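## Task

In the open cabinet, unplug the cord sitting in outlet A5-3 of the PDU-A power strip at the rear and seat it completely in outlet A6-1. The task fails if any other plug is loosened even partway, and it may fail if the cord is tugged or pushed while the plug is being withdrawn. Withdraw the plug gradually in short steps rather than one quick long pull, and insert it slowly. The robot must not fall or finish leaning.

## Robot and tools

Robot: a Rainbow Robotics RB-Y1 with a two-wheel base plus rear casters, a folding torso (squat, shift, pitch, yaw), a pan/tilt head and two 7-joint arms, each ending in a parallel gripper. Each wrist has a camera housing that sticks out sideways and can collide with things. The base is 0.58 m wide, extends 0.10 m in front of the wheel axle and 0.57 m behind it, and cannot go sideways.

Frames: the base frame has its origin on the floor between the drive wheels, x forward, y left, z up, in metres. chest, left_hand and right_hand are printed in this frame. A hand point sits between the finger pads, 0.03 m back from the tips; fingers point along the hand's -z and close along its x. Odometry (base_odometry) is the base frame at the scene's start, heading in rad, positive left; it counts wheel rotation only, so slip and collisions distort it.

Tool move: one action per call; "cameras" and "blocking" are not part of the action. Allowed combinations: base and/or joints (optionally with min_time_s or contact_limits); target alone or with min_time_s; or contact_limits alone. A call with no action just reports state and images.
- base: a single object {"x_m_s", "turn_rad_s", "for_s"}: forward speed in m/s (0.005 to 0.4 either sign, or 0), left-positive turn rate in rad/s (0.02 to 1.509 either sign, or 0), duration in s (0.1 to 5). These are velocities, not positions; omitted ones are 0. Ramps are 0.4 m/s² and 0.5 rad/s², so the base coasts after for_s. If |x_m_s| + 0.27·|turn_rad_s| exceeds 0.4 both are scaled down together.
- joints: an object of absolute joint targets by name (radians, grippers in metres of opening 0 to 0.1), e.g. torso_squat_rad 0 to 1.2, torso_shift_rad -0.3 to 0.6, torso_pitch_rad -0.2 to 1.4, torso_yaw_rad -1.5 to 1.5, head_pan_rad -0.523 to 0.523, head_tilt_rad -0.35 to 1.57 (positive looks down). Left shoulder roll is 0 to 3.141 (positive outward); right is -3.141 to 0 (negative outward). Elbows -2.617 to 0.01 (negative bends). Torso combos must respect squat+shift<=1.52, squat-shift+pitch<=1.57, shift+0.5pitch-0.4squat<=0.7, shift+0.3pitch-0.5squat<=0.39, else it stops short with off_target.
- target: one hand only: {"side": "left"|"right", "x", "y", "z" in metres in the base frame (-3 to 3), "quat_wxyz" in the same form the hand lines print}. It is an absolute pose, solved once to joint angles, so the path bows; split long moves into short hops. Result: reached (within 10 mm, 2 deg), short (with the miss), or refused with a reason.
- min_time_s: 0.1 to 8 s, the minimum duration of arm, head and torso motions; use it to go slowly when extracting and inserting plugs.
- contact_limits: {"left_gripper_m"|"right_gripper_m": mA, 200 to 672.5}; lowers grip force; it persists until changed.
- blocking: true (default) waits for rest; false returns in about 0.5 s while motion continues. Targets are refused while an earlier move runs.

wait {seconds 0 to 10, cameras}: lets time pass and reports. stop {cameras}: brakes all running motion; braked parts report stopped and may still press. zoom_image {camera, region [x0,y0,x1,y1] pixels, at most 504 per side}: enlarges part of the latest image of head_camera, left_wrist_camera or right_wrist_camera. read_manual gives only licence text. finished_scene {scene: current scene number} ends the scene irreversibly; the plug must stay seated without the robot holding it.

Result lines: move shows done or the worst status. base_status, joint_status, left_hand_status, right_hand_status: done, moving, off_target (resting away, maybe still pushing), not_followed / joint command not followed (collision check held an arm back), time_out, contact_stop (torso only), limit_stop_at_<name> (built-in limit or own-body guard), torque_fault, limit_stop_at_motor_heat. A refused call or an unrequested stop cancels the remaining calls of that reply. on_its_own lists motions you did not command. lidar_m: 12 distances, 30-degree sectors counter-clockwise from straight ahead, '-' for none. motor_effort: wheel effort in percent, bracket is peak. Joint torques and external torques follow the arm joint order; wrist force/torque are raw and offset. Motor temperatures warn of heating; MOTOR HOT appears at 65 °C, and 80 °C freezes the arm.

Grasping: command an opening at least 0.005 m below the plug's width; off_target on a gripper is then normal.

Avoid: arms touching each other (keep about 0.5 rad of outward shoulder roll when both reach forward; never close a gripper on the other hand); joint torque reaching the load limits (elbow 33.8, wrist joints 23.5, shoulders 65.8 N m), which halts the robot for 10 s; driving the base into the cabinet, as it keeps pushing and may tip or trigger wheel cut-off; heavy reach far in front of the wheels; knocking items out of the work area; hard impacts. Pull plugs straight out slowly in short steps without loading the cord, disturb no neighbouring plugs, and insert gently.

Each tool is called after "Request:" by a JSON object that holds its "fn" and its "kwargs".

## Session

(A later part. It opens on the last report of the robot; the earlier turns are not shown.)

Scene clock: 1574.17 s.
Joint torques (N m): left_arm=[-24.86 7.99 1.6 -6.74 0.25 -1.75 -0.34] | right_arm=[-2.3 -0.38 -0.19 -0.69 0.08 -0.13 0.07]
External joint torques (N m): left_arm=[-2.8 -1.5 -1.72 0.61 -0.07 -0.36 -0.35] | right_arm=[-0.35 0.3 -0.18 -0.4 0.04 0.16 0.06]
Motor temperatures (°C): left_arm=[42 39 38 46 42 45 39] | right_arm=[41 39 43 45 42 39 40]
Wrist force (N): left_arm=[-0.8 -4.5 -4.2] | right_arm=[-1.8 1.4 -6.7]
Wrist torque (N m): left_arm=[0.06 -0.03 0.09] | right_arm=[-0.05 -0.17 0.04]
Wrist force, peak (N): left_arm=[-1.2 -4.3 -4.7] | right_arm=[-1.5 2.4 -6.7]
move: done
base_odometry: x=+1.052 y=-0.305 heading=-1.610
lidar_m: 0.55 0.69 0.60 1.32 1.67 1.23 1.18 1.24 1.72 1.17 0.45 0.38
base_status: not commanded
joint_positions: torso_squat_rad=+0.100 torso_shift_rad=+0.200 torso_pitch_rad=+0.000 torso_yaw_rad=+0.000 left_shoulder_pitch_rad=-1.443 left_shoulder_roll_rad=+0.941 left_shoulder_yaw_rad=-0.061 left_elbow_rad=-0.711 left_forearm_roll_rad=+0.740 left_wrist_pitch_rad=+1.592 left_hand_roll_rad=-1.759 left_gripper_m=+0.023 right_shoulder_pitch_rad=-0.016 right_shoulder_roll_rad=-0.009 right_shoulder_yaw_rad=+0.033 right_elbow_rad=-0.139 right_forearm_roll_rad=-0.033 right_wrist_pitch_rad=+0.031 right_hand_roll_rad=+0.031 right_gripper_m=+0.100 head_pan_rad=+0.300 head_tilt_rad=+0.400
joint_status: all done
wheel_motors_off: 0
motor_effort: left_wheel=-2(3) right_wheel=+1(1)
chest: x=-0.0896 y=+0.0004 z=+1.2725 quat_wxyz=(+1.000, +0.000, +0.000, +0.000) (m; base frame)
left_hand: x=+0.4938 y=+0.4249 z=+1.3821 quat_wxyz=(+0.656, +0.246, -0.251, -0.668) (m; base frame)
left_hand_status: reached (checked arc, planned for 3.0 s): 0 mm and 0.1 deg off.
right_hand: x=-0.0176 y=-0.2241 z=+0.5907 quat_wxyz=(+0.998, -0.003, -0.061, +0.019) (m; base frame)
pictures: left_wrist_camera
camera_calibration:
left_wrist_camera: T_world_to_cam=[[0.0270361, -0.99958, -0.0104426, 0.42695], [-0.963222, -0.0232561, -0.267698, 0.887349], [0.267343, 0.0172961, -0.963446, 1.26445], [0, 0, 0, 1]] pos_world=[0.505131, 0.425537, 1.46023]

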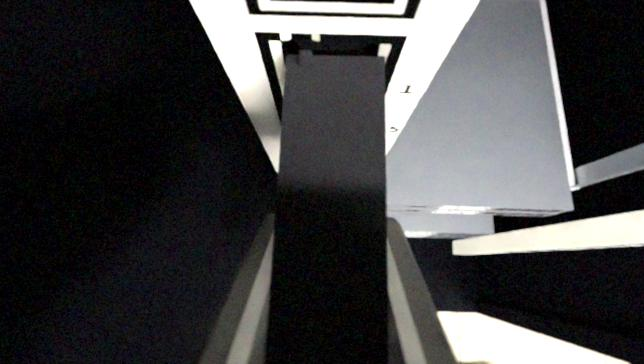

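Request:
{"fn": "move", "kwargs": {"target": {"side":"left","x":0.495,"y":0.4264,"z":1.382,"quat_wxyz":[0.6557,0.2451,-0.2510,-0.6685]}, "min_time_s": 3, "cameras": ["left_wrist_camera"]}}

Request:
{"fn": "zoom_image", "kwargs": {"camera": "left_wrist_camera", "region": [270, 10, 400, 140]}}

Scene clock: 1581.57 s.
Joint torques (N m): left_arm=[-23.4 11 2.87 -4.47 0.36 -1.62 -0.34] | right_arm=[-2.27 -0.23 -0.3 -0.59 0.06 -0.06 0.05]
External joint torques (N m): left_arm=[-1.3 1.62 -0.35 2.97 0.03 -0.23 -0.35] | right_arm=[-0.31 0.44 -0.29 -0.3 0.03 0.23 0.05]
Motor temperatures (°C): left_arm=[43 39 38 45 42 45 39] | right_arm=[41 39 43 45 42 39 40]
Wrist force (N): left_arm=[-0.9 -3.9 -4.6] | right_arm=[-1.9 1.4 -6.5]
Wrist torque (N m): left_arm=[0.00 -0.03 0.10] | right_arm=[-0.17 -0.15 0.16]
Wrist force, peak (N): left_arm=[-1.3 -4.5 -4.3] | right_arm=[-2.3 1.3 -6.9]
move: done
base_odometry: x=+1.052 y=-0.305 heading=-1.610
lidar_m: 0.55 0.70 0.61 1.32 1.66 1.24 1.18 1.24 1.71 1.18 0.45 0.38
base_status: not commanded
joint_positions: torso_squat_rad=+0.100 torso_shift_rad=+0.200 torso_pitch_rad=+0.000 torso_yaw_rad=+0.000 left_shoulder_pitch_rad=-1.456 left_shoulder_roll_rad=+0.939 left_shoulder_yaw_rad=-0.065 left_elbow_rad=-0.686 left_forearm_roll_rad=+0.737 left_wrist_pitch_rad=+1.583 left_hand_roll_rad=-1.771 left_gripper_m=+0.023 right_shoulder_pitch_rad=-0.016 right_shoulder_roll_rad=-0.009 right_shoulder_yaw_rad=+0.033 right_elbow_rad=-0.139 right_forearm_roll_rad=-0.033 right_wrist_pitch_rad=+0.031 right_hand_roll_rad=+0.031 right_gripper_m=+0.100 head_pan_rad=+0.300 head_tilt_rad=+0.400
joint_status: all done
wheel_motors_off: 0
motor_effort: left_wheel=-3(3) right_wheel=+1(1)
chest: x=-0.0897 y=+0.0002 z=+1.2726 quat_wxyz=(+1.000, +0.000, +0.000, +0.000) (m; base frame)
left_hand: x=+0.4950 y=+0.4256 z=+1.3824 quat_wxyz=(+0.655, +0.246, -0.251, -0.669) (m; base frame)
left_hand_status: reached (checked arc, planned for 3.0 s): 1 mm and 0.1 deg off.
right_hand: x=-0.0176 y=-0.2241 z=+0.5906 quat_wxyz=(+0.998, -0.003, -0.061, +0.019) (m; base frame)
pictures: left_wrist_camera
camera_calibration:
left_wrist_camera: T_world_to_cam=[[0.0259014, -0.999606, -0.0108208, 0.428662], [-0.963143, -0.0220546, -0.268083, 0.888638], [0.267739, 0.0173657, -0.963335, 1.26411], [0, 0, 0, 1]] pos_world=[0.506332, 0.426139, 1.46062]

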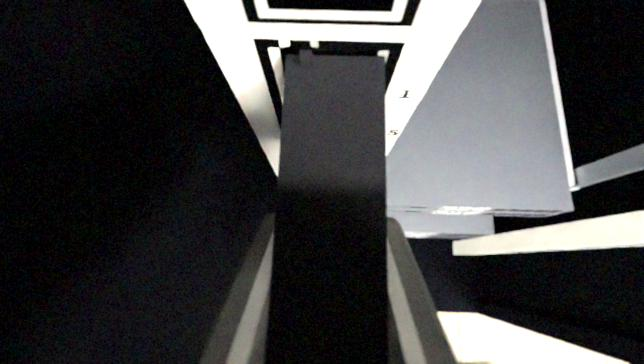

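Scaled by 3.877 from the camera's 644x364 image, which has a finer 1265x715 frame.

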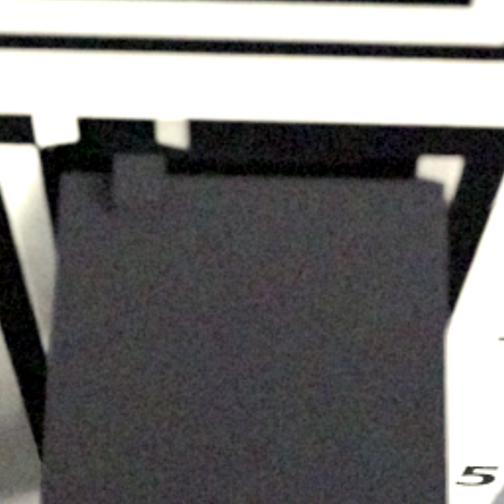

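Request:
{"fn": "move", "kwargs": {"target": {"side":"left","x":0.493,"y":0.4252,"z":1.382,"quat_wxyz":[0.6597,0.2466,-0.2495,-0.6646]}, "min_time_s": 3, "cameras": ["left_wrist_camera"]}}

Request:
{"fn": "zoom_image", "kwargs": {"camera": "left_wrist_camera", "region": [270, 10, 400, 140]}}

Request:
{"fn": "move", "kwargs": {"target": {"side":"left","x":0.500,"y":0.4250,"z":1.382,"quat_wxyz":[0.6597,0.2466,-0.2495,-0.6646]}, "min_time_s": 4, "cameras": ["left_wrist_camera"]}}

Request:
{"fn": "zoom_image", "kwargs": {"camera": "left_wrist_camera", "region": [270, 10, 400, 140]}}

Scene clock: 1609.03 s.
Joint torques (N m): left_arm=[-21 9.7 5.2 -9.12 0.17 -1.27 0.08] | right_arm=[-2.27 -0.64 -0.21 -0.59 0.1 -0.04 0.06]
External joint torques (N m): left_arm=[1.05 0.2 1.84 -1.81 -0.13 0.13 0.08] | right_arm=[-0.31 0.03 -0.2 -0.3 0.06 0.25 0.05]
Motor temperatures (°C): left_arm=[43 39 38 45 42 44 39] | right_arm=[41 39 43 45 42 39 40]
Wrist force (N): left_arm=[-0.8 -4.2 -3.9] | right_arm=[-1.8 1.8 -6.4]
Wrist torque (N m): left_arm=[0.01 -0.02 0.10] | right_arm=[-0.18 -0.18 0.02]
Wrist force, peak (N): left_arm=[-1.2 -4.5 -4.5] | right_arm=[-2.5 2.2 -6.9]
move: done
base_odometry: x=+1.052 y=-0.305 heading=-1.610
lidar_m: 0.56 0.69 0.60 1.31 1.67 1.24 1.18 1.24 1.71 1.18 0.45 0.37
base_status: not commanded
joint_positions: torso_squat_rad=+0.100 torso_shift_rad=+0.200 torso_pitch_rad=+0.000 torso_yaw_rad=+0.000 left_shoulder_pitch_rad=-1.441 left_shoulder_roll_rad=+0.941 left_shoulder_yaw_rad=-0.063 left_elbow_rad=-0.718 left_forearm_roll_rad=+0.736 left_wrist_pitch_rad=+1.596 left_hand_roll_rad=-1.746 left_gripper_m=+0.023 right_shoulder_pitch_rad=-0.016 right_shoulder_roll_rad=-0.009 right_shoulder_yaw_rad=+0.033 right_elbow_rad=-0.139 right_forearm_roll_rad=-0.033 right_wrist_pitch_rad=+0.031 right_hand_roll_rad=+0.031 right_gripper_m=+0.100 head_pan_rad=+0.300 head_tilt_rad=+0.400
joint_status: all done
wheel_motors_off: 0
motor_effort: left_wheel=-2(3) right_wheel=+1(2)
chest: x=-0.0897 y=+0.0003 z=+1.2726 quat_wxyz=(+1.000, +0.000, +0.000, +0.000) (m; base frame)
left_hand: x=+0.4931 y=+0.4252 z=+1.3821 quat_wxyz=(+0.660, +0.246, -0.249, -0.665) (m; base frame)
left_hand_status: reached (checked arc, planned for 3.0 s): 0 mm and 0.1 deg off.
right_hand: x=-0.0176 y=-0.2241 z=+0.5907 quat_wxyz=(+0.998, -0.003, -0.061, +0.019) (m; base frame)
pictures: left_wrist_camera
camera_calibration:
left_wrist_camera: T_world_to_cam=[[0.0375566, -0.999246, -0.00985386, 0.421035], [-0.963581, -0.0336, -0.265296, 0.88795], [0.264765, 0.0194586, -0.964117, 1.26594], [0, 0, 0, 1]] pos_world=[0.504624, 0.425919, 1.46023]

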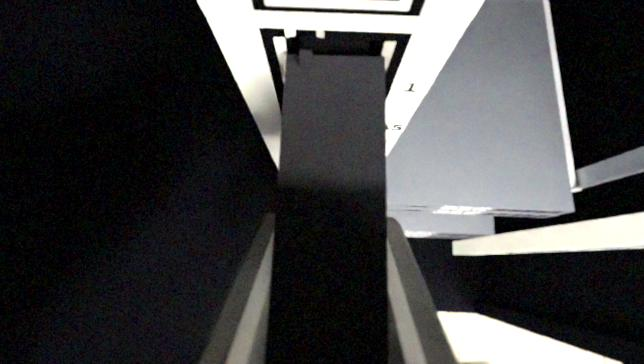

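Scaled by 3.877 from the camera's 644x364 image, which has a finer 1265x715 frame.

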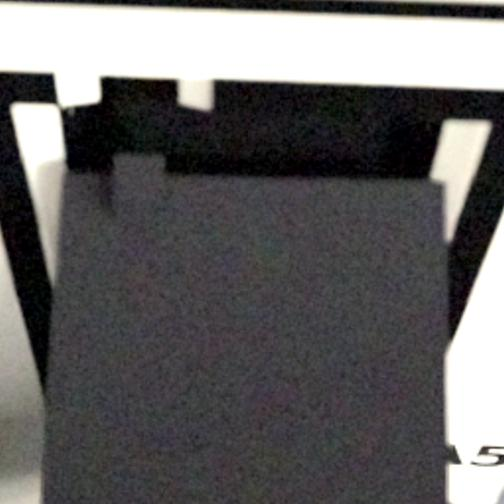

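Scene clock: 1613.37 s.
Joint torques (N m): left_arm=[-25.72 5.65 1.32 -7.37 0.4 -2.9 -0.26] | right_arm=[-2.31 -0.41 -0.28 -0.68 0.13 -0.08 0.04]
External joint torques (N m): left_arm=[-3.43 -3.56 -1.78 0.18 0.07 -1.5 -0.27] | right_arm=[-0.34 0.27 -0.27 -0.39 0.09 0.22 0.03]
Motor temperatures (°C): left_arm=[43 39 38 45 42 44 39] | right_arm=[41 39 43 45 42 39 40]
Wrist force (N): left_arm=[-0.2 -10.7 2.8] | right_arm=[-2.3 1.7 -5.9]
Wrist torque (N m): left_arm=[0.05 0.05 0.03] | right_arm=[-0.15 -0.24 0.08]
Wrist force, peak (N): left_arm=[0.7 -10.6 6.9] | right_arm=[-2.0 1.4 -7.0]
move: done
base_odometry: x=+1.052 y=-0.305 heading=-1.610
lidar_m: 0.56 0.68 0.61 1.32 1.67 1.23 1.19 1.24 1.71 1.17 0.46 0.38
base_status: not commanded
joint_positions: torso_squat_rad=+0.100 torso_shift_rad=+0.200 torso_pitch_rad=+0.000 torso_yaw_rad=+0.000 left_shoulder_pitch_rad=-1.473 left_shoulder_roll_rad=+0.929 left_shoulder_yaw_rad=-0.075 left_elbow_rad=-0.656 left_forearm_roll_rad=+0.723 left_wrist_pitch_rad=+1.563 left_hand_roll_rad=-1.765 left_gripper_m=+0.023 right_shoulder_pitch_rad=-0.016 right_shoulder_roll_rad=-0.009 right_shoulder_yaw_rad=+0.033 right_elbow_rad=-0.139 right_forearm_roll_rad=-0.033 right_wrist_pitch_rad=+0.031 right_hand_roll_rad=+0.031 right_gripper_m=+0.100 head_pan_rad=+0.300 head_tilt_rad=+0.400
joint_status: all done
wheel_motors_off: 0
motor_effort: left_wheel=-1(3) right_wheel=+2(2)
chest: x=-0.0898 y=+0.0003 z=+1.2726 quat_wxyz=(+1.000, +0.000, +0.000, +0.000) (m; base frame)
left_hand: x=+0.4990 y=+0.4253 z=+1.3820 quat_wxyz=(+0.660, +0.249, -0.250, -0.664) (m; base frame)
left_hand_status: reached (checked arc, planned for 4.0 s): 1 mm and 0.3 deg off.
right_hand: x=-0.0176 y=-0.2241 z=+0.5907 quat_wxyz=(+0.998, -0.003, -0.062, +0.019) (m; base frame)
pictures: left_wrist_camera
camera_calibration:
left_wrist_camera: T_world_to_cam=[[0.04057, -0.999109, -0.0115923, 0.42177], [-0.962107, -0.0359314, -0.270294, 0.900795], [0.269637, 0.0221189, -0.962708, 1.2588], [0, 0, 0, 1]] pos_world=[0.510133, 0.425918, 1.46022]

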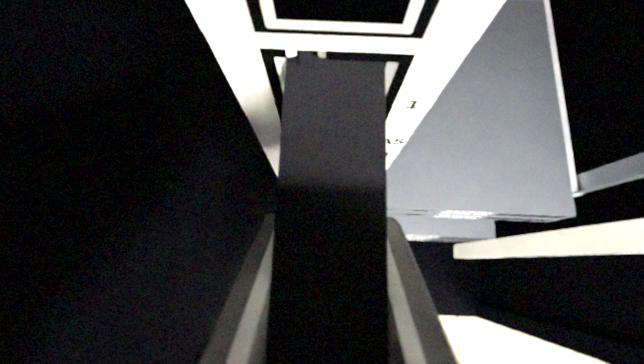

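Scaled by 3.877 from the camera's 644x364 image, which has a finer 1265x715 frame.

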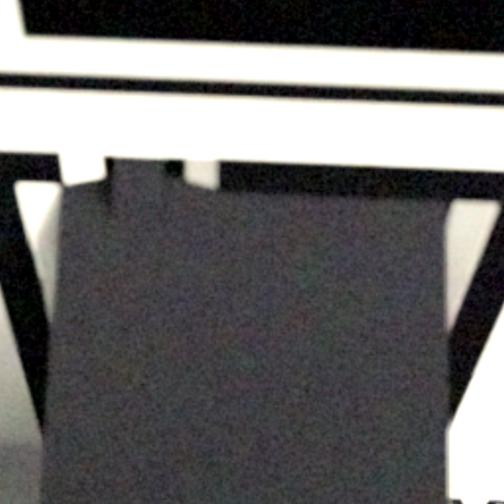

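Request:
{"fn": "move", "kwargs": {"target": {"side":"left","x":0.501,"y":0.4225,"z":1.3835,"quat_wxyz":[0.6597,0.2466,-0.2495,-0.6646]}, "min_time_s": 3, "cameras": ["left_wrist_camera"]}}

Request:
{"fn": "zoom_image", "kwargs": {"camera": "left_wrist_camera", "region": [270, 10, 400, 140]}}

Request:
{"fn": "move", "kwargs": {"target": {"side":"left","x":0.5015,"y":0.4225,"z":1.3850,"quat_wxyz":[0.6597,0.2466,-0.2495,-0.6646]}, "min_time_s": 3, "cameras": ["head_camera"]}}

Request:
{"fn": "zoom_image", "kwargs": {"camera": "head_camera", "region": [230, 120, 280, 170]}}

Scene clock: 1632.70 s.
Joint torques (N m): left_arm=[-29.42 1.27 2.27 -9.95 2.23 -4.93 -0.33] | right_arm=[-2.3 -0.22 -0.19 -0.69 0.13 -0.07 -0.02]
External joint torques (N m): left_arm=[-7.04 -7.72 -0.7 -2.32 1.9 -3.54 -0.34] | right_arm=[-0.33 0.46 -0.18 -0.39 0.09 0.22 -0.02]
Motor temperatures (°C): left_arm=[43 39 38 45 42 44 39] | right_arm=[41 39 43 45 42 39 40]
Wrist force (N): left_arm=[-5.5 -20.2 7.2] | right_arm=[-1.4 1.4 -5.8]
Wrist torque (N m): left_arm=[-0.11 0.34 0.09] | right_arm=[-0.12 -0.18 0.05]
Wrist force, peak (N): left_arm=[-5.5 -20.6 6.7] | right_arm=[-1.8 2.0 -6.7]
move: done
base_odometry: x=+1.052 y=-0.305 heading=-1.610
lidar_m: 0.56 0.68 0.60 1.31 1.67 1.23 1.18 1.23 1.72 1.18 0.45 0.37
base_status: not commanded
joint_positions: torso_squat_rad=+0.100 torso_shift_rad=+0.200 torso_pitch_rad=+0.000 torso_yaw_rad=+0.000 left_shoulder_pitch_rad=-1.495 left_shoulder_roll_rad=+0.923 left_shoulder_yaw_rad=-0.083 left_elbow_rad=-0.625 left_forearm_roll_rad=+0.716 left_wrist_pitch_rad=+1.557 left_hand_roll_rad=-1.771 left_gripper_m=+0.023 right_shoulder_pitch_rad=-0.016 right_shoulder_roll_rad=-0.009 right_shoulder_yaw_rad=+0.033 right_elbow_rad=-0.139 right_forearm_roll_rad=-0.033 right_wrist_pitch_rad=+0.031 right_hand_roll_rad=+0.031 right_gripper_m=+0.100 head_pan_rad=+0.300 head_tilt_rad=+0.400
joint_status: all done
wheel_motors_off: 0
motor_effort: left_wheel=+2(3) right_wheel=+1(2)
chest: x=-0.0899 y=+0.0004 z=+1.2726 quat_wxyz=(+1.000, +0.000, +0.000, +0.000) (m; base frame)
left_hand: x=+0.5001 y=+0.4241 z=+1.3829 quat_wxyz=(+0.661, +0.247, -0.249, -0.664) (m; base frame)
left_hand_status: reached (checked arc, planned for 3.0 s): 2 mm and 0.2 deg off.
right_hand: x=-0.0176 y=-0.2241 z=+0.5908 quat_wxyz=(+0.998, -0.003, -0.062, +0.019) (m; base frame)
pictures: left_wrist_camera
camera_calibration:
left_wrist_camera: T_world_to_cam=[[0.04164, -0.999078, -0.0104543, 0.418396], [-0.963197, -0.0373591, -0.266188, 0.897478], [0.265552, 0.0211536, -0.963864, 1.26341], [0, 0, 0, 1]] pos_world=[0.511525, 0.424814, 1.46103]

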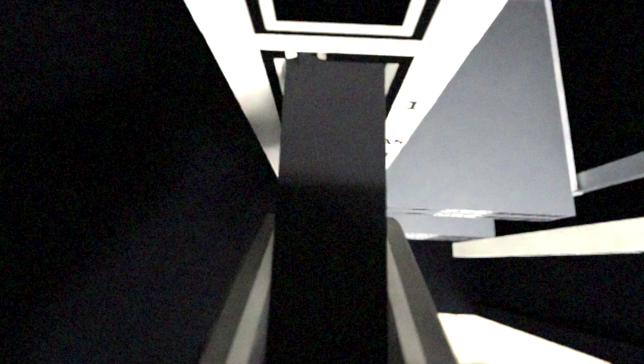

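Scaled by 3.877 from the camera's 644x364 image, which has a finer 1265x715 frame.

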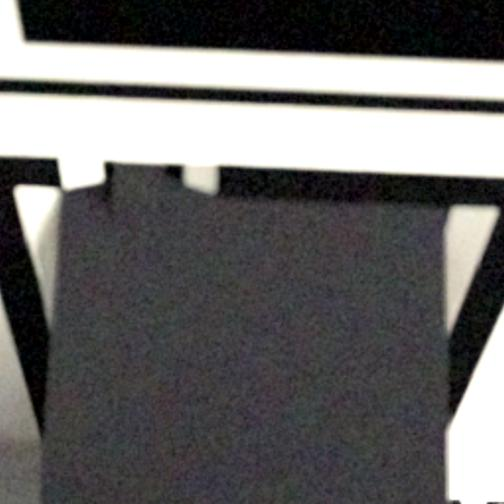

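Scene clock: 1636.03 s.
Joint torques (N m): left_arm=[-32.35 1.44 3.4 -12.06 2.39 -6.84 -0.22] | right_arm=[-2.19 -0.4 -0.12 -0.68 0.11 -0.09 0.02]
External joint torques (N m): left_arm=[-9.93 -7.37 0.53 -4.36 2.04 -5.45 -0.23] | right_arm=[-0.22 0.29 -0.11 -0.38 0.07 0.2 0.02]
Motor temperatures (°C): left_arm=[43 38 38 45 42 44 39] | right_arm=[41 39 43 45 42 39 40]
Wrist force (N): left_arm=[-4.0 -28.1 7.7] | right_arm=[-1.8 2.2 -6.8]
Wrist torque (N m): left_arm=[-0.37 0.37 -0.05] | right_arm=[-0.21 -0.22 0.08]
Wrist force, peak (N): left_arm=[-4.1 -28.5 7.8] | right_arm=[-1.8 2.2 -6.8]
move: done
base_odometry: x=+1.052 y=-0.305 heading=-1.610
lidar_m: 0.56 0.69 0.61 1.32 1.67 1.23 1.19 1.24 1.73 1.19 0.44 0.38
base_status: not commanded
joint_positions: torso_squat_rad=+0.100 torso_shift_rad=+0.200 torso_pitch_rad=-0.001 torso_yaw_rad=+0.000 left_shoulder_pitch_rad=-1.511 left_shoulder_roll_rad=+0.921 left_shoulder_yaw_rad=-0.088 left_elbow_rad=-0.600 left_forearm_roll_rad=+0.712 left_wrist_pitch_rad=+1.551 left_hand_roll_rad=-1.779 left_gripper_m=+0.023 right_shoulder_pitch_rad=-0.016 right_shoulder_roll_rad=-0.009 right_shoulder_yaw_rad=+0.033 right_elbow_rad=-0.139 right_forearm_roll_rad=-0.033 right_wrist_pitch_rad=+0.031 right_hand_roll_rad=+0.031 right_gripper_m=+0.100 head_pan_rad=+0.300 head_tilt_rad=+0.400
joint_status: all done
wheel_motors_off: 0
motor_effort: left_wheel=+5(5) right_wheel=+1(2)
chest: x=-0.0900 y=+0.0005 z=+1.2726 quat_wxyz=(+1.000, +0.000, +0.000, +0.000) (m; base frame)
left_hand: x=+0.5006 y=+0.4240 z=+1.3838 quat_wxyz=(+0.661, +0.246, -0.248, -0.664) (m; base frame)
left_hand_status: reached (checked arc, planned for 3.0 s): 2 mm and 0.2 deg off.
right_hand: x=-0.0176 y=-0.2241 z=+0.5908 quat_wxyz=(+0.998, -0.003, -0.062, +0.019) (m; base frame)
pictures: head_camera
camera_calibration:
head_camera: T_world_to_cam=[[0.299645, -0.95398, -0.0116239, 0.0466859], [-0.345014, -0.0969934, -0.933573, 1.41721], [0.889482, 0.283751, -0.3582, 0.525919], [0, 0, 0, 1]] pos_world=[0.00717102, 0.0327673, 1.51199]

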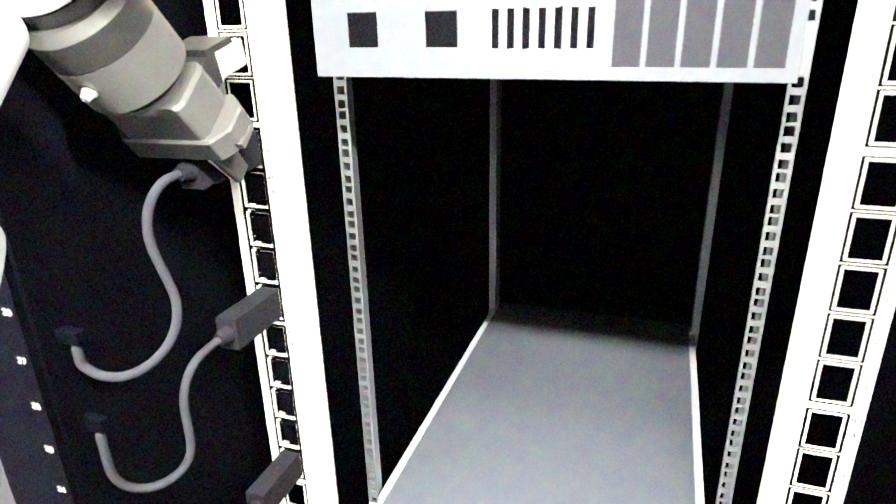

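Scaled by 10.080 from the camera's 896x504 image, which has a finer 1280x720 frame.

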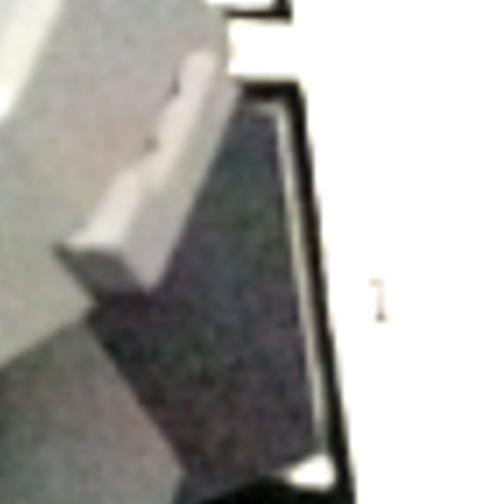

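Request:
{"fn": "move", "kwargs": {"cameras": ["head_camera","left_wrist_camera"]}}

Request:
{"fn": "zoom_image", "kwargs": {"camera": "left_wrist_camera", "region": [270, 10, 400, 140]}}

Request:
{"fn": "zoom_image", "kwargs": {"camera": "head_camera", "region": [230, 120, 280, 170]}}

Scene clock: 1672.97 s.
Joint torques (N m): left_arm=[-32.68 1.28 3.25 -11.98 2.39 -6.79 -0.23] | right_arm=[-2.24 -0.4 -0.23 -0.69 0.15 -0.2 0.03]
External joint torques (N m): left_arm=[-10.26 -7.54 0.39 -4.29 2.05 -5.41 -0.23] | right_arm=[-0.27 0.29 -0.21 -0.39 0.11 0.09 0.02]
Motor temperatures (°C): left_arm=[44 38 38 46 42 46 39] | right_arm=[41 39 43 45 42 39 40]
Wrist force (N): left_arm=[-4.0 -28.1 7.7] | right_arm=[-2.0 0.9 -5.7]
Wrist torque (N m): left_arm=[-0.38 0.36 -0.04] | right_arm=[-0.05 -0.17 0.09]
Wrist force, peak (N): left_arm=[-3.9 -28.5 8.0] | right_arm=[-2.0 2.4 -6.5]
base_odometry: x=+1.052 y=-0.305 heading=-1.610
lidar_m: 0.56 0.69 0.60 1.31 1.67 1.24 1.18 1.24 1.71 1.18 0.45 0.38
base_status: not commanded
joint_positions: torso_squat_rad=+0.100 torso_shift_rad=+0.200 torso_pitch_rad=-0.001 torso_yaw_rad=+0.000 left_shoulder_pitch_rad=-1.511 left_shoulder_roll_rad=+0.921 left_shoulder_yaw_rad=-0.088 left_elbow_rad=-0.600 left_forearm_roll_rad=+0.712 left_wrist_pitch_rad=+1.551 left_hand_roll_rad=-1.779 left_gripper_m=+0.023 right_shoulder_pitch_rad=-0.016 right_shoulder_roll_rad=-0.009 right_shoulder_yaw_rad=+0.033 right_elbow_rad=-0.139 right_forearm_roll_rad=-0.033 right_wrist_pitch_rad=+0.031 right_hand_roll_rad=+0.031 right_gripper_m=+0.100 head_pan_rad=+0.300 head_tilt_rad=+0.400
joint_status: all done
wheel_motors_off: 0
motor_effort: left_wheel=+5(5) right_wheel=+1(2)
chest: x=-0.0900 y=+0.0005 z=+1.2726 quat_wxyz=(+1.000, +0.000, +0.000, +0.000) (m; base frame)
left_hand: x=+0.5006 y=+0.4240 z=+1.3838 quat_wxyz=(+0.661, +0.246, -0.248, -0.664) (m; base frame)
left_hand_status: reached (checked arc, planned for 3.0 s): 2 mm and 0.2 deg off.
right_hand: x=-0.0176 y=-0.2241 z=+0.5908 quat_wxyz=(+0.998, -0.003, -0.062, +0.019) (m; base frame)
pictures: head_camera, left_wrist_camera
camera_calibration:
head_camera: T_world_to_cam=[[0.299645, -0.95398, -0.0116239, 0.0466859], [-0.345014, -0.0969934, -0.933573, 1.41721], [0.889482, 0.283751, -0.3582, 0.525919], [0, 0, 0, 1]] pos_world=[0.00717102, 0.0327673, 1.51199]
left_wrist_camera: T_world_to_cam=[[0.0415661, -0.999082, -0.0103471, 0.418258], [-0.963746, -0.0373598, -0.264194, 0.895729], [0.263565, 0.0209536, -0.964414, 1.26591], [0, 0, 0, 1]] pos_world=[0.512221, 0.424814, 1.46183]

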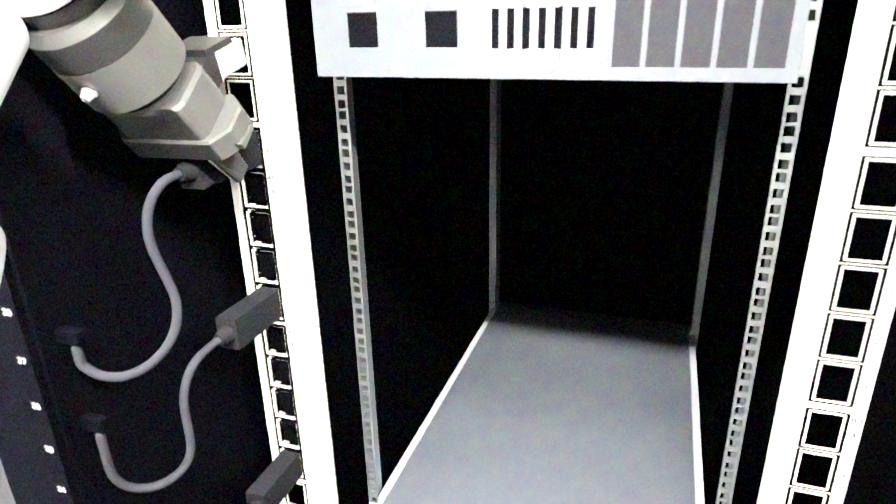

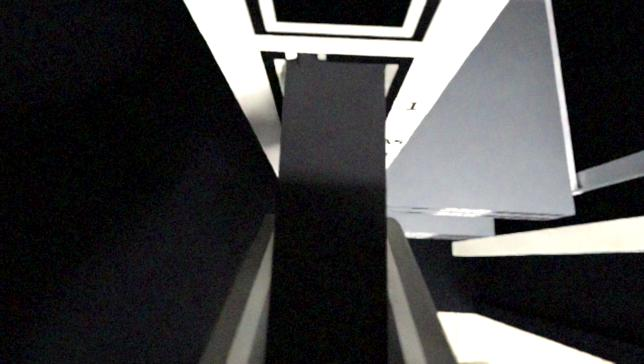

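Scaled by 3.877 from the camera's 644x364 image, which has a finer 1265x715 frame.

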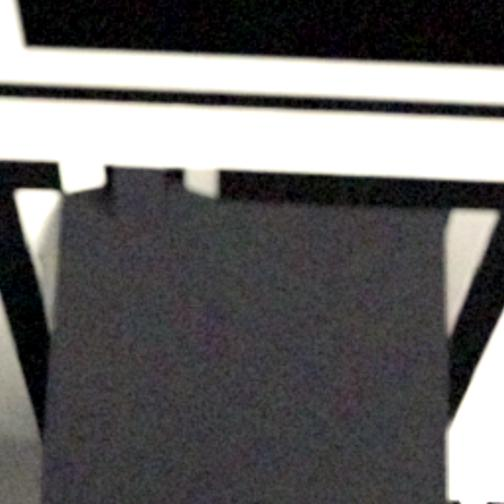

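Scaled by 10.080 from the camera's 896x504 image, which has a finer 1280x720 frame.

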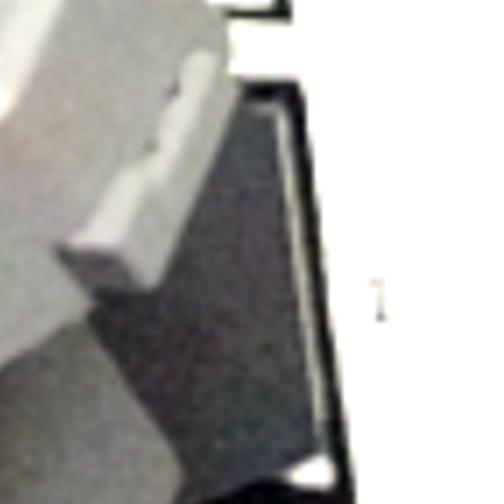

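Request:
{"fn": "move", "kwargs": {"target": {"side":"left","x":0.503,"y":0.4225,"z":1.382,"quat_wxyz":[0.6597,0.2466,-0.2495,-0.6646]}, "min_time_s": 2, "cameras": []}}

Request:
{"fn": "move", "kwargs": {"target": {"side":"left","x":0.503,"y":0.4225,"z":1.380,"quat_wxyz":[0.6597,0.2466,-0.2495,-0.6646]}, "min_time_s": 2, "cameras": []}}

Request:
{"fn": "move", "kwargs": {"target": {"side":"left","x":0.503,"y":0.4225,"z":1.378,"quat_wxyz":[0.6597,0.2466,-0.2495,-0.6646]}, "min_time_s": 2, "cameras": ["left_wrist_camera","head_camera"]}}

Request:
{"fn": "zoom_image", "kwargs": {"camera": "left_wrist_camera", "region": [270, 10, 400, 140]}}

Request:
{"fn": "zoom_image", "kwargs": {"camera": "head_camera", "region": [230, 120, 280, 170]}}

Scene clock: 1687.67 s.
Joint torques (N m): left_arm=[-24.63 -1.27 2.19 -10.23 2.28 -7.81 -0.09] | right_arm=[-2.36 -0.22 -0.15 -0.62 0.14 -0.11 -0.05]
External joint torques (N m): left_arm=[-2.15 -10.1 -0.65 -2.5 1.92 -6.42 -0.1] | right_arm=[-0.36 0.46 -0.14 -0.31 0.11 0.18 -0.06]
Motor temperatures (°C): left_arm=[44 38 38 46 42 46 39] | right_arm=[41 39 43 45 42 39 40]
Wrist force (N): left_arm=[-2.6 -32.9 19.9] | right_arm=[-2.0 2.0 -6.0]
Wrist torque (N m): left_arm=[-0.21 0.33 -0.13] | right_arm=[-0.16 -0.18 0.09]
Wrist force, peak (N): left_arm=[-2.7 -33.1 20.5] | right_arm=[-1.9 1.5 -6.9]
move: done
base_odometry: x=+1.052 y=-0.305 heading=-1.610
lidar_m: 0.56 0.69 0.60 1.32 1.67 1.24 1.18 1.24 1.72 1.17 0.45 0.38
base_status: not commanded
joint_positions: torso_squat_rad=+0.100 torso_shift_rad=+0.199 torso_pitch_rad=-0.001 torso_yaw_rad=+0.000 left_shoulder_pitch_rad=-1.511 left_shoulder_roll_rad=+0.918 left_shoulder_yaw_rad=-0.088 left_elbow_rad=-0.592 left_forearm_roll_rad=+0.711 left_wrist_pitch_rad=+1.543 left_hand_roll_rad=-1.782 left_gripper_m=+0.023 right_shoulder_pitch_rad=-0.016 right_shoulder_roll_rad=-0.009 right_shoulder_yaw_rad=+0.033 right_elbow_rad=-0.139 right_forearm_roll_rad=-0.033 right_wrist_pitch_rad=+0.031 right_hand_roll_rad=+0.031 right_gripper_m=+0.100 head_pan_rad=+0.300 head_tilt_rad=+0.400
joint_status: all done
wheel_motors_off: 0
motor_effort: left_wheel=+9(10) right_wheel=+1(2)
chest: x=-0.0905 y=+0.0005 z=+1.2726 quat_wxyz=(+1.000, +0.000, -0.001, +0.000) (m; base frame)
left_hand: x=+0.5015 y=+0.4240 z=+1.3826 quat_wxyz=(+0.661, +0.247, -0.249, -0.664) (m; base frame)
left_hand_status: reached (checked arc, planned for 2.0 s): 2 mm and 0.2 deg off.
right_hand: x=-0.0175 y=-0.2241 z=+0.5909 quat_wxyz=(+0.998, -0.003, -0.062, +0.019) (m; base frame)
pictures: none
No camera images: "cameras" was empty.

Scene clock: 1690.00 s.
Joint torques (N m): left_arm=[-19.33 -3.94 4.6 -9.34 2.48 -6.7 0.32] | right_arm=[-2.22 -0.3 -0.24 -0.73 0.08 -0.19 0.05]
External joint torques (N m): left_arm=[3.17 -12.83 1.73 -1.61 2.13 -5.31 0.31] | right_arm=[-0.21 0.38 -0.23 -0.42 0.04 0.1 0.04]
Motor temperatures (°C): left_arm=[44 38 38 46 42 46 39] | right_arm=[41 39 43 45 42 39 40]
Wrist force (N): left_arm=[-3.0 -29.2 28.4] | right_arm=[-2.1 0.9 -5.5]
Wrist torque (N m): left_arm=[0.11 0.24 -0.11] | right_arm=[-0.07 -0.19 0.15]
Wrist force, peak (N): left_arm=[-2.7 -29.7 28.6] | right_arm=[-2.0 2.0 -6.6]
move: done
base_odometry: x=+1.052 y=-0.305 heading=-1.610
lidar_m: 0.56 0.69 0.60 1.32 1.67 1.22 1.18 1.24 1.72 1.18 0.45 0.38
base_status: not commanded
joint_positions: torso_squat_rad=+0.100 torso_shift_rad=+0.199 torso_pitch_rad=-0.002 torso_yaw_rad=+0.000 left_shoulder_pitch_rad=-1.505 left_shoulder_roll_rad=+0.917 left_shoulder_yaw_rad=-0.087 left_elbow_rad=-0.596 left_forearm_roll_rad=+0.712 left_wrist_pitch_rad=+1.540 left_hand_roll_rad=-1.782 left_gripper_m=+0.023 right_shoulder_pitch_rad=-0.016 right_shoulder_roll_rad=-0.009 right_shoulder_yaw_rad=+0.033 right_elbow_rad=-0.139 right_forearm_roll_rad=-0.033 right_wrist_pitch_rad=+0.031 right_hand_roll_rad=+0.031 right_gripper_m=+0.100 head_pan_rad=+0.300 head_tilt_rad=+0.400
joint_status: all done
wheel_motors_off: 0
motor_effort: left_wheel=+10(11) right_wheel=+1(2)
chest: x=-0.0908 y=+0.0005 z=+1.2727 quat_wxyz=(+1.000, +0.000, -0.001, +0.000) (m; base frame)
left_hand: x=+0.5018 y=+0.4240 z=+1.3814 quat_wxyz=(+0.660, +0.247, -0.249, -0.664) (m; base frame)
left_hand_status: reached (checked arc, planned for 2.0 s): 2 mm and 0.2 deg off.
right_hand: x=-0.0174 y=-0.2240 z=+0.5910 quat_wxyz=(+0.998, -0.003, -0.062, +0.019) (m; base frame)
pictures: none
No camera images: "cameras" was empty.

Scene clock: 1692.33 s.
Joint torques (N m): left_arm=[-15.16 -5.28 3.6 -7.1 2.53 -5.57 0.22] | right_arm=[-2.3 -0.38 -0.24 -0.64 0.17 -0.17 -0.01]
External joint torques (N m): left_arm=[7.34 -14.27 0.68 0.62 2.19 -4.18 0.21] | right_arm=[-0.28 0.3 -0.23 -0.32 0.13 0.12 -0.02]
Motor temperatures (°C): left_arm=[44 38 38 46 42 46 39] | right_arm=[41 39 43 45 42 39 40]
Wrist force (N): left_arm=[-4.1 -25.0 34.4] | right_arm=[-2.3 1.7 -5.4]
Wrist torque (N m): left_arm=[0.39 0.36 -0.07] | right_arm=[-0.14 -0.27 0.05]
Wrist force, peak (N): left_arm=[-4.1 -25.5 34.7] | right_arm=[-2.0 2.1 -6.7]
move: done
base_odometry: x=+1.052 y=-0.305 heading=-1.610
lidar_m: 0.56 0.70 0.60 1.33 1.67 1.23 1.19 1.23 1.70 1.16 0.45 0.38
base_status: not commanded
joint_positions: torso_squat_rad=+0.100 torso_shift_rad=+0.199 torso_pitch_rad=-0.002 torso_yaw_rad=+0.001 left_shoulder_pitch_rad=-1.497 left_shoulder_roll_rad=+0.917 left_shoulder_yaw_rad=-0.085 left_elbow_rad=-0.606 left_forearm_roll_rad=+0.714 left_wrist_pitch_rad=+1.539 left_hand_roll_rad=-1.779 left_gripper_m=+0.023 right_shoulder_pitch_rad=-0.016 right_shoulder_roll_rad=-0.009 right_shoulder_yaw_rad=+0.033 right_elbow_rad=-0.139 right_forearm_roll_rad=-0.033 right_wrist_pitch_rad=+0.031 right_hand_roll_rad=+0.031 right_gripper_m=+0.100 head_pan_rad=+0.300 head_tilt_rad=+0.400
joint_status: all done
wheel_motors_off: 0
motor_effort: left_wheel=+11(11) right_wheel=+0(2)
chest: x=-0.0910 y=+0.0004 z=+1.2727 quat_wxyz=(+1.000, +0.000, -0.001, +0.000) (m; base frame)
left_hand: x=+0.5020 y=+0.4239 z=+1.3802 quat_wxyz=(+0.660, +0.248, -0.250, -0.664) (m; base frame)
left_hand_status: reached (checked arc, planned for 2.0 s): 3 mm and 0.2 deg off.
right_hand: x=-0.0174 y=-0.2240 z=+0.5910 quat_wxyz=(+0.998, -0.003, -0.062, +0.019) (m; base frame)
pictures: head_camera, left_wrist_camera
camera_calibration:
head_camera: T_world_to_cam=[[0.299939, -0.953892, -0.0112525, 0.0464161], [-0.343531, -0.0969994, -0.934119, 1.41775], [0.889957, 0.284044, -0.356785, 0.525025], [0, 0, 0, 1]] pos_world=[0.00586885, 0.0326666, 1.51219]
left_wrist_camera: T_world_to_cam=[[0.0409661, -0.999102, -0.0108177, 0.418986], [-0.962422, -0.0365486, -0.269086, 0.901905], [0.268449, 0.0214346, -0.963055, 1.25766], [0, 0, 0, 1]] pos_world=[0.513231, 0.424616, 1.45842]

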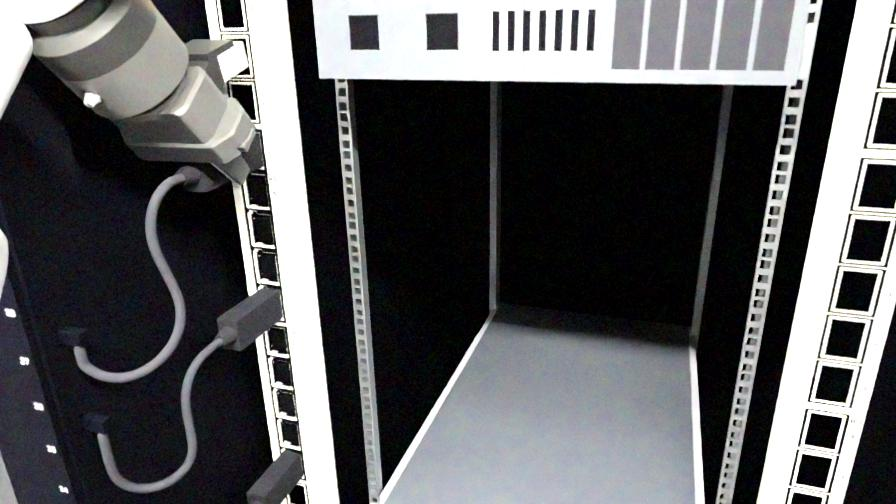

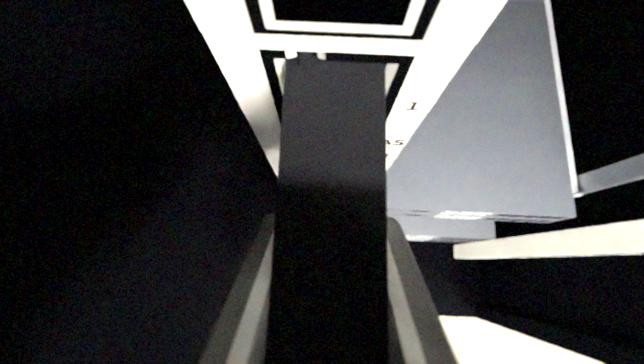

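Scaled by 3.877 from the camera's 644x364 image, which has a finer 1265x715 frame.

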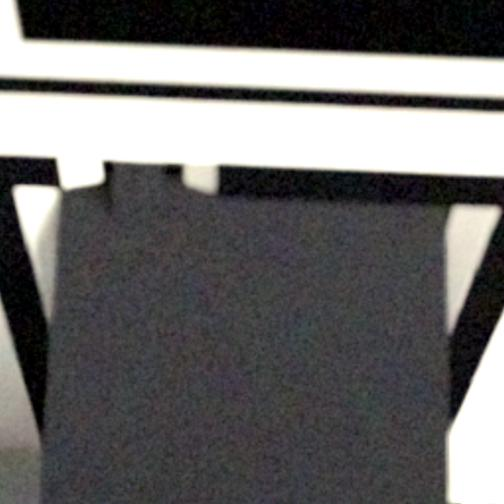

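Scaled by 10.080 from the camera's 896x504 image, which has a finer 1280x720 frame.

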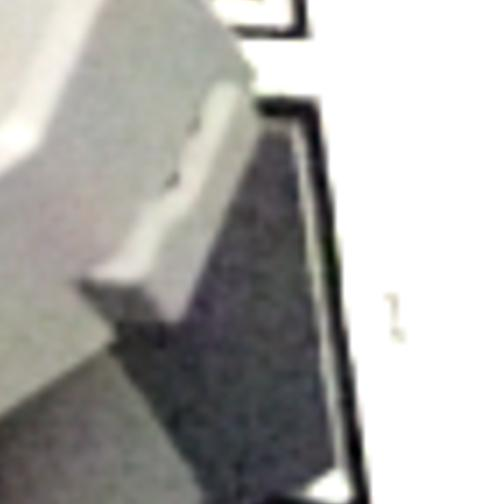

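Request:
{"fn": "move", "kwargs": {"target": {"side":"left","x":0.506,"y":0.4225,"z":1.382,"quat_wxyz":[0.6597,0.2466,-0.2495,-0.6646]}, "min_time_s": 2, "cameras": []}}

Request:
{"fn": "move", "kwargs": {"target": {"side":"left","x":0.506,"y":0.4295,"z":1.382,"quat_wxyz":[0.6597,0.2466,-0.2495,-0.6646]}, "min_time_s": 2, "cameras": []}}

Request:
{"fn": "move", "kwargs": {"target": {"side":"left","x":0.507,"y":0.416,"z":1.382,"quat_wxyz":[0.6597,0.2466,-0.2495,-0.6646]}, "min_time_s": 2, "cameras": []}}

Request:
{"fn": "move", "kwargs": {"target": {"side":"left","x":0.507,"y":0.424,"z":1.386,"quat_wxyz":[0.6597,0.2466,-0.2495,-0.6646]}, "min_time_s": 2, "cameras": []}}

Request:
{"fn": "move", "kwargs": {"target": {"side":"left","x":0.507,"y":0.424,"z":1.379,"quat_wxyz":[0.6597,0.2466,-0.2495,-0.6646]}, "min_time_s": 2, "cameras": ["left_wrist_camera","head_camera"]}}

Request:
{"fn": "zoom_image", "kwargs": {"camera": "left_wrist_camera", "region": [270, 10, 400, 140]}}

Request:
{"fn": "zoom_image", "kwargs": {"camera": "head_camera", "region": [230, 120, 280, 170]}}

Scene clock: 1722.40 s.
Joint torques (N m): left_arm=[-27.09 -4.33 1.89 -10.65 1.91 -12.17 0.29] | right_arm=[-2.5 -0.36 -0.29 -0.68 0.09 -0.14 -0.05]
External joint torques (N m): left_arm=[-4.48 -12.95 -0.76 -2.77 1.54 -10.78 0.28] | right_arm=[-0.46 0.32 -0.28 -0.35 0.06 0.16 -0.05]
Motor temperatures (°C): left_arm=[42 38 38 45 42 46 39] | right_arm=[41 39 43 45 42 39 40]
Wrist force (N): left_arm=[4.3 -53.1 41.1] | right_arm=[-1.9 0.9 -5.4]
Wrist torque (N m): left_arm=[-0.17 0.20 -0.50] | right_arm=[-0.05 -0.17 0.03]
Wrist force, peak (N): left_arm=[4.1 -53.9 41.1] | right_arm=[-1.9 1.7 -7.0]
move: done
base_odometry: x=+1.052 y=-0.305 heading=-1.610
lidar_m: 0.57 0.69 0.60 1.32 1.66 1.25 1.18 1.22 1.71 1.18 0.46 0.38
base_status: not commanded
joint_positions: torso_squat_rad=+0.100 torso_shift_rad=+0.199 torso_pitch_rad=-0.003 torso_yaw_rad=+0.001 left_shoulder_pitch_rad=-1.533 left_shoulder_roll_rad=+0.910 left_shoulder_yaw_rad=-0.096 left_elbow_rad=-0.545 left_forearm_roll_rad=+0.704 left_wrist_pitch_rad=+1.518 left_hand_roll_rad=-1.798 left_gripper_m=+0.023 right_shoulder_pitch_rad=-0.016 right_shoulder_roll_rad=-0.009 right_shoulder_yaw_rad=+0.033 right_elbow_rad=-0.139 right_forearm_roll_rad=-0.033 right_wrist_pitch_rad=+0.031 right_hand_roll_rad=+0.031 right_gripper_m=+0.100 head_pan_rad=+0.300 head_tilt_rad=+0.400
joint_status: all done
wheel_motors_off: 0
motor_effort: left_wheel=+19(19) right_wheel=+1(1)
chest: x=-0.0914 y=+0.0004 z=+1.2727 quat_wxyz=(+1.000, +0.000, -0.001, +0.000) (m; base frame)
left_hand: x=+0.5039 y=+0.4242 z=+1.3820 quat_wxyz=(+0.661, +0.248, -0.249, -0.663) (m; base frame)
left_hand_status: reached (checked arc, planned for 2.0 s): 3 mm and 0.3 deg off.
right_hand: x=-0.0174 y=-0.2240 z=+0.5910 quat_wxyz=(+0.998, -0.003, -0.063, +0.019) (m; base frame)
pictures: none
No camera images: "cameras" was empty.

Scene clock: 1724.73 s.
Joint torques (N m): left_arm=[-22.79 8.74 5.09 -7.4 2.05 -14.42 0.38] | right_arm=[-2.56 -0.34 -0.05 -0.76 0.07 -0.12 0]
External joint torques (N m): left_arm=[-0.17 0.43 2.72 0.69 1.64 -13.05 0.37] | right_arm=[-0.51 0.29 -0.04 -0.43 0.03 0.18 0]
Motor temperatures (°C): left_arm=[42 38 38 45 42 47 39] | right_arm=[41 39 43 45 42 39 40]
Wrist force (N): left_arm=[9.0 -59.9 39.8] | right_arm=[-1.8 1.6 -5.4]
Wrist torque (N m): left_arm=[-0.57 -0.16 -0.66] | right_arm=[-0.11 -0.20 0.05]
Wrist force, peak (N): left_arm=[8.3 -62.9 40.3] | right_arm=[-2.0 2.5 -6.5]
move: done
base_odometry: x=+1.052 y=-0.305 heading=-1.610
lidar_m: 0.56 0.69 0.61 1.32 1.66 1.23 1.18 1.24 1.71 1.17 0.45 0.38
base_status: not commanded
joint_positions: torso_squat_rad=+0.100 torso_shift_rad=+0.198 torso_pitch_rad=-0.003 torso_yaw_rad=+0.001 left_shoulder_pitch_rad=-1.564 left_shoulder_roll_rad=+0.910 left_shoulder_yaw_rad=-0.102 left_elbow_rad=-0.478 left_forearm_roll_rad=+0.699 left_wrist_pitch_rad=+1.492 left_hand_roll_rad=-1.834 left_gripper_m=+0.023 right_shoulder_pitch_rad=-0.016 right_shoulder_roll_rad=-0.009 right_shoulder_yaw_rad=+0.033 right_elbow_rad=-0.139 right_forearm_roll_rad=-0.033 right_wrist_pitch_rad=+0.031 right_hand_roll_rad=+0.031 right_gripper_m=+0.100 head_pan_rad=+0.300 head_tilt_rad=+0.400
joint_status: all done
wheel_motors_off: 0
motor_effort: left_wheel=+19(21) right_wheel=+3(4)
chest: x=-0.0916 y=-0.0004 z=+1.2727 quat_wxyz=(+1.000, +0.000, -0.001, +0.000) (m; base frame)
left_hand: x=+0.5048 y=+0.4279 z=+1.3822 quat_wxyz=(+0.659, +0.249, -0.249, -0.664) (m; base frame)
left_hand_status: reached (checked arc, planned for 2.0 s): 2 mm and 0.3 deg off.
right_hand: x=-0.0174 y=-0.2240 z=+0.5908 quat_wxyz=(+0.998, -0.003, -0.063, +0.019) (m; base frame)
pictures: none
No camera images: "cameras" was empty.

Scene clock: 1727.07 s.
Joint torques (N m): left_arm=[-22.55 -16.42 2.65 -12.08 6.49 -8.16 0.21] | right_arm=[-2.69 -0.36 -0.24 -0.71 0.11 -0.12 0.07]
External joint torques (N m): left_arm=[0.18 -24.79 0.16 -4.1 6.11 -6.78 0.21] | right_arm=[-0.64 0.33 -0.23 -0.38 0.08 0.17 0.06]
Motor temperatures (°C): left_arm=[42 38 38 45 42 47 39] | right_arm=[41 39 43 45 42 39 40]
Wrist force (N): left_arm=[-16.7 -42.1 42.3] | right_arm=[-2.5 0.1 -6.4]
Wrist torque (N m): left_arm=[0.30 1.12 -0.02] | right_arm=[0.02 -0.25 0.05]
Wrist force, peak (N): left_arm=[8.6 -59.6 39.9] | right_arm=[-2.2 1.5 -6.9]
move: done
base_odometry: x=+1.052 y=-0.305 heading=-1.610
lidar_m: 0.56 0.69 0.60 1.32 1.66 1.23 1.18 1.24 1.72 1.18 0.46 0.38
base_status: not commanded
joint_positions: torso_squat_rad=+0.100 torso_shift_rad=+0.198 torso_pitch_rad=-0.003 torso_yaw_rad=+0.001 left_shoulder_pitch_rad=-1.558 left_shoulder_roll_rad=+0.900 left_shoulder_yaw_rad=-0.104 left_elbow_rad=-0.509 left_forearm_roll_rad=+0.696 left_wrist_pitch_rad=+1.510 left_hand_roll_rad=-1.802 left_gripper_m=+0.023 right_shoulder_pitch_rad=-0.016 right_shoulder_roll_rad=-0.009 right_shoulder_yaw_rad=+0.033 right_elbow_rad=-0.139 right_forearm_roll_rad=-0.033 right_wrist_pitch_rad=+0.031 right_hand_roll_rad=+0.031 right_gripper_m=+0.100 head_pan_rad=+0.300 head_tilt_rad=+0.400
joint_status: all done
wheel_motors_off: 0
motor_effort: left_wheel=+23(24) right_wheel=+0(4)
chest: x=-0.0916 y=+0.0005 z=+1.2727 quat_wxyz=(+1.000, +0.000, -0.001, +0.001) (m; base frame)
left_hand: x=+0.5052 y=+0.4211 z=+1.3823 quat_wxyz=(+0.662, +0.246, -0.248, -0.663) (m; base frame)
left_hand_status: reached (checked arc, planned for 2.0 s): 5 mm and 0.4 deg off.
right_hand: x=-0.0173 y=-0.2240 z=+0.5911 quat_wxyz=(+0.998, -0.003, -0.063, +0.019) (m; base frame)
pictures: none
No camera images: "cameras" was empty.

Scene clock: 1729.40 s.
Joint torques (N m): left_arm=[-31.38 0.43 3.01 -14.38 2.27 -14.47 0.51] | right_arm=[-2.65 -0.18 -0.33 -0.71 0.08 -0.1 -0.03]
External joint torques (N m): left_arm=[-8.68 -7.58 0.76 -6.23 1.85 -13.1 0.5] | right_arm=[-0.6 0.5 -0.32 -0.38 0.04 0.2 -0.04]
Motor temperatures (°C): left_arm=[43 38 38 46 42 48 39] | right_arm=[41 39 43 45 42 39 40]
Wrist force (N): left_arm=[7.8 -61.5 37.4] | right_arm=[-1.7 1.0 -5.4]
Wrist torque (N m): left_arm=[-0.67 0.04 -0.74] | right_arm=[-0.02 -0.21 0.07]
Wrist force, peak (N): left_arm=[8.3 -61.5 37.5] | right_arm=[-1.5 2.0 -6.7]
move: done
base_odometry: x=+1.052 y=-0.305 heading=-1.610
lidar_m: 0.56 0.69 0.60 1.33 1.66 1.23 1.18 1.25 1.72 1.17 0.45 0.38
base_status: not commanded
joint_positions: torso_squat_rad=+0.100 torso_shift_rad=+0.198 torso_pitch_rad=-0.003 torso_yaw_rad=+0.001 left_shoulder_pitch_rad=-1.590 left_shoulder_roll_rad=+0.902 left_shoulder_yaw_rad=-0.110 left_elbow_rad=-0.449 left_forearm_roll_rad=+0.691 left_wrist_pitch_rad=+1.488 left_hand_roll_rad=-1.832 left_gripper_m=+0.023 right_shoulder_pitch_rad=-0.016 right_shoulder_roll_rad=-0.009 right_shoulder_yaw_rad=+0.033 right_elbow_rad=-0.139 right_forearm_roll_rad=-0.033 right_wrist_pitch_rad=+0.031 right_hand_roll_rad=+0.031 right_gripper_m=+0.100 head_pan_rad=+0.300 head_tilt_rad=+0.400
joint_status: all done
wheel_motors_off: 0
motor_effort: left_wheel=+24(24) right_wheel=+1(1)
chest: x=-0.0916 y=+0.0004 z=+1.2727 quat_wxyz=(+1.000, +0.000, -0.001, +0.000) (m; base frame)
left_hand: x=+0.5056 y=+0.4250 z=+1.3843 quat_wxyz=(+0.661, +0.247, -0.248, -0.664) (m; base frame)
left_hand_status: reached (checked arc, planned for 2.0 s): 2 mm and 0.2 deg off.
right_hand: x=-0.0174 y=-0.2240 z=+0.5911 quat_wxyz=(+0.998, -0.003, -0.063, +0.019) (m; base frame)
pictures: none
No camera images: "cameras" was empty.

Scene clock: 1731.73 s.
Joint torques (N m): left_arm=[-14.92 -4.85 4.46 -8.42 2.3 -10.34 0.81] | right_arm=[-2.42 -0.45 -0.24 -0.62 0.13 -0.02 -0.02]
External joint torques (N m): left_arm=[7.79 -13.1 2.11 -0.31 1.89 -8.97 0.8] | right_arm=[-0.36 0.22 -0.23 -0.29 0.09 0.28 -0.03]
Motor temperatures (°C): left_arm=[43 38 38 46 42 48 39] | right_arm=[41 39 43 45 41 39 40]
Wrist force (N): left_arm=[3.1 -48.1 51.8] | right_arm=[-1.0 1.7 -5.6]
Wrist torque (N m): left_arm=[0.39 0.18 -0.66] | right_arm=[-0.19 -0.06 0.08]
Wrist force, peak (N): left_arm=[6.6 -53.2 49.6] | right_arm=[-2.0 1.2 -6.7]
move: done
base_odometry: x=+1.052 y=-0.305 heading=-1.610
lidar_m: 0.56 0.69 0.60 1.33 1.66 1.24 1.18 1.23 1.71 1.17 0.45 0.38
base_status: not commanded
joint_positions: torso_squat_rad=+0.100 torso_shift_rad=+0.198 torso_pitch_rad=-0.003 torso_yaw_rad=+0.001 left_shoulder_pitch_rad=-1.569 left_shoulder_roll_rad=+0.903 left_shoulder_yaw_rad=-0.105 left_elbow_rad=-0.472 left_forearm_roll_rad=+0.697 left_wrist_pitch_rad=+1.491 left_hand_roll_rad=-1.828 left_gripper_m=+0.023 right_shoulder_pitch_rad=-0.016 right_shoulder_roll_rad=-0.009 right_shoulder_yaw_rad=+0.033 right_elbow_rad=-0.139 right_forearm_roll_rad=-0.033 right_wrist_pitch_rad=+0.031 right_hand_roll_rad=+0.031 right_gripper_m=+0.100 head_pan_rad=+0.300 head_tilt_rad=+0.400
joint_status: all done
wheel_motors_off: 0
motor_effort: left_wheel=+23(24) right_wheel=+0(1)
chest: x=-0.0918 y=+0.0002 z=+1.2727 quat_wxyz=(+1.000, +0.000, -0.002, +0.000) (m; base frame)
left_hand: x=+0.5058 y=+0.4250 z=+1.3810 quat_wxyz=(+0.660, +0.247, -0.249, -0.664) (m; base frame)
left_hand_status: reached (checked arc, planned for 2.0 s): 3 mm and 0.1 deg off.
right_hand: x=-0.0173 y=-0.2240 z=+0.5911 quat_wxyz=(+0.998, -0.003, -0.063, +0.019) (m; base frame)
pictures: head_camera, left_wrist_camera
camera_calibration:
head_camera: T_world_to_cam=[[0.300243, -0.953797, -0.0111897, 0.0464884], [-0.342323, -0.0967945, -0.934583, 1.41829], [0.89032, 0.284432, -0.355568, 0.524403], [0, 0, 0, 1]] pos_world=[0.00466724, 0.0324654, 1.51249]
left_wrist_camera: T_world_to_cam=[[0.039918, -0.999147, -0.0105718, 0.420129], [-0.963237, -0.0356659, -0.266275, 0.902019], [0.265671, 0.0208123, -0.963839, 1.26007], [0, 0, 0, 1]] pos_world=[0.517325, 0.425717, 1.45913]

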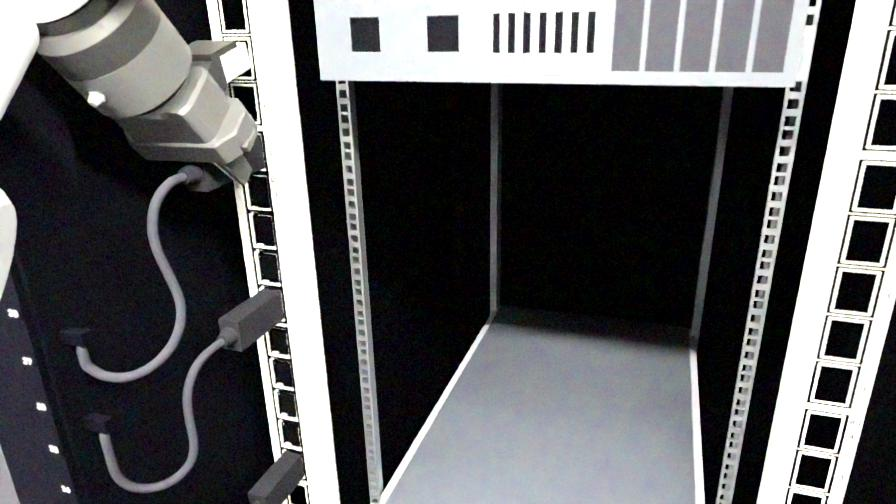

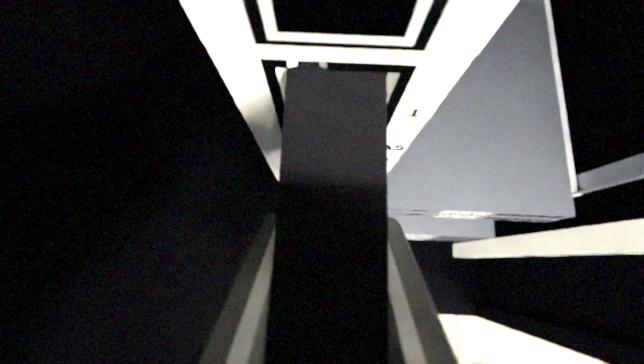

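Scaled by 3.877 from the camera's 644x364 image, which has a finer 1265x715 frame.

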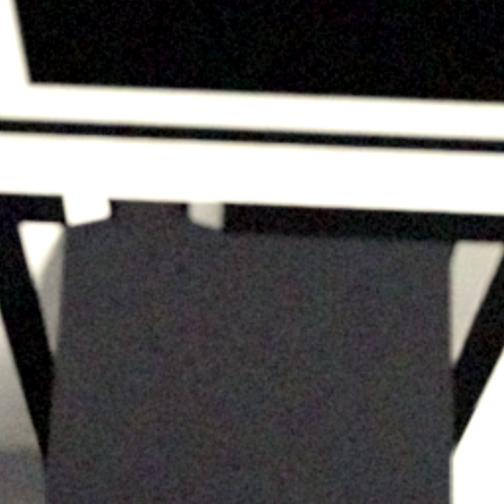

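Scaled by 10.080 from the camera's 896x504 image, which has a finer 1280x720 frame.

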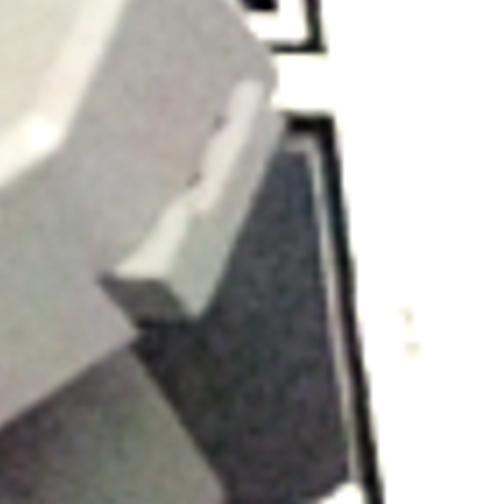

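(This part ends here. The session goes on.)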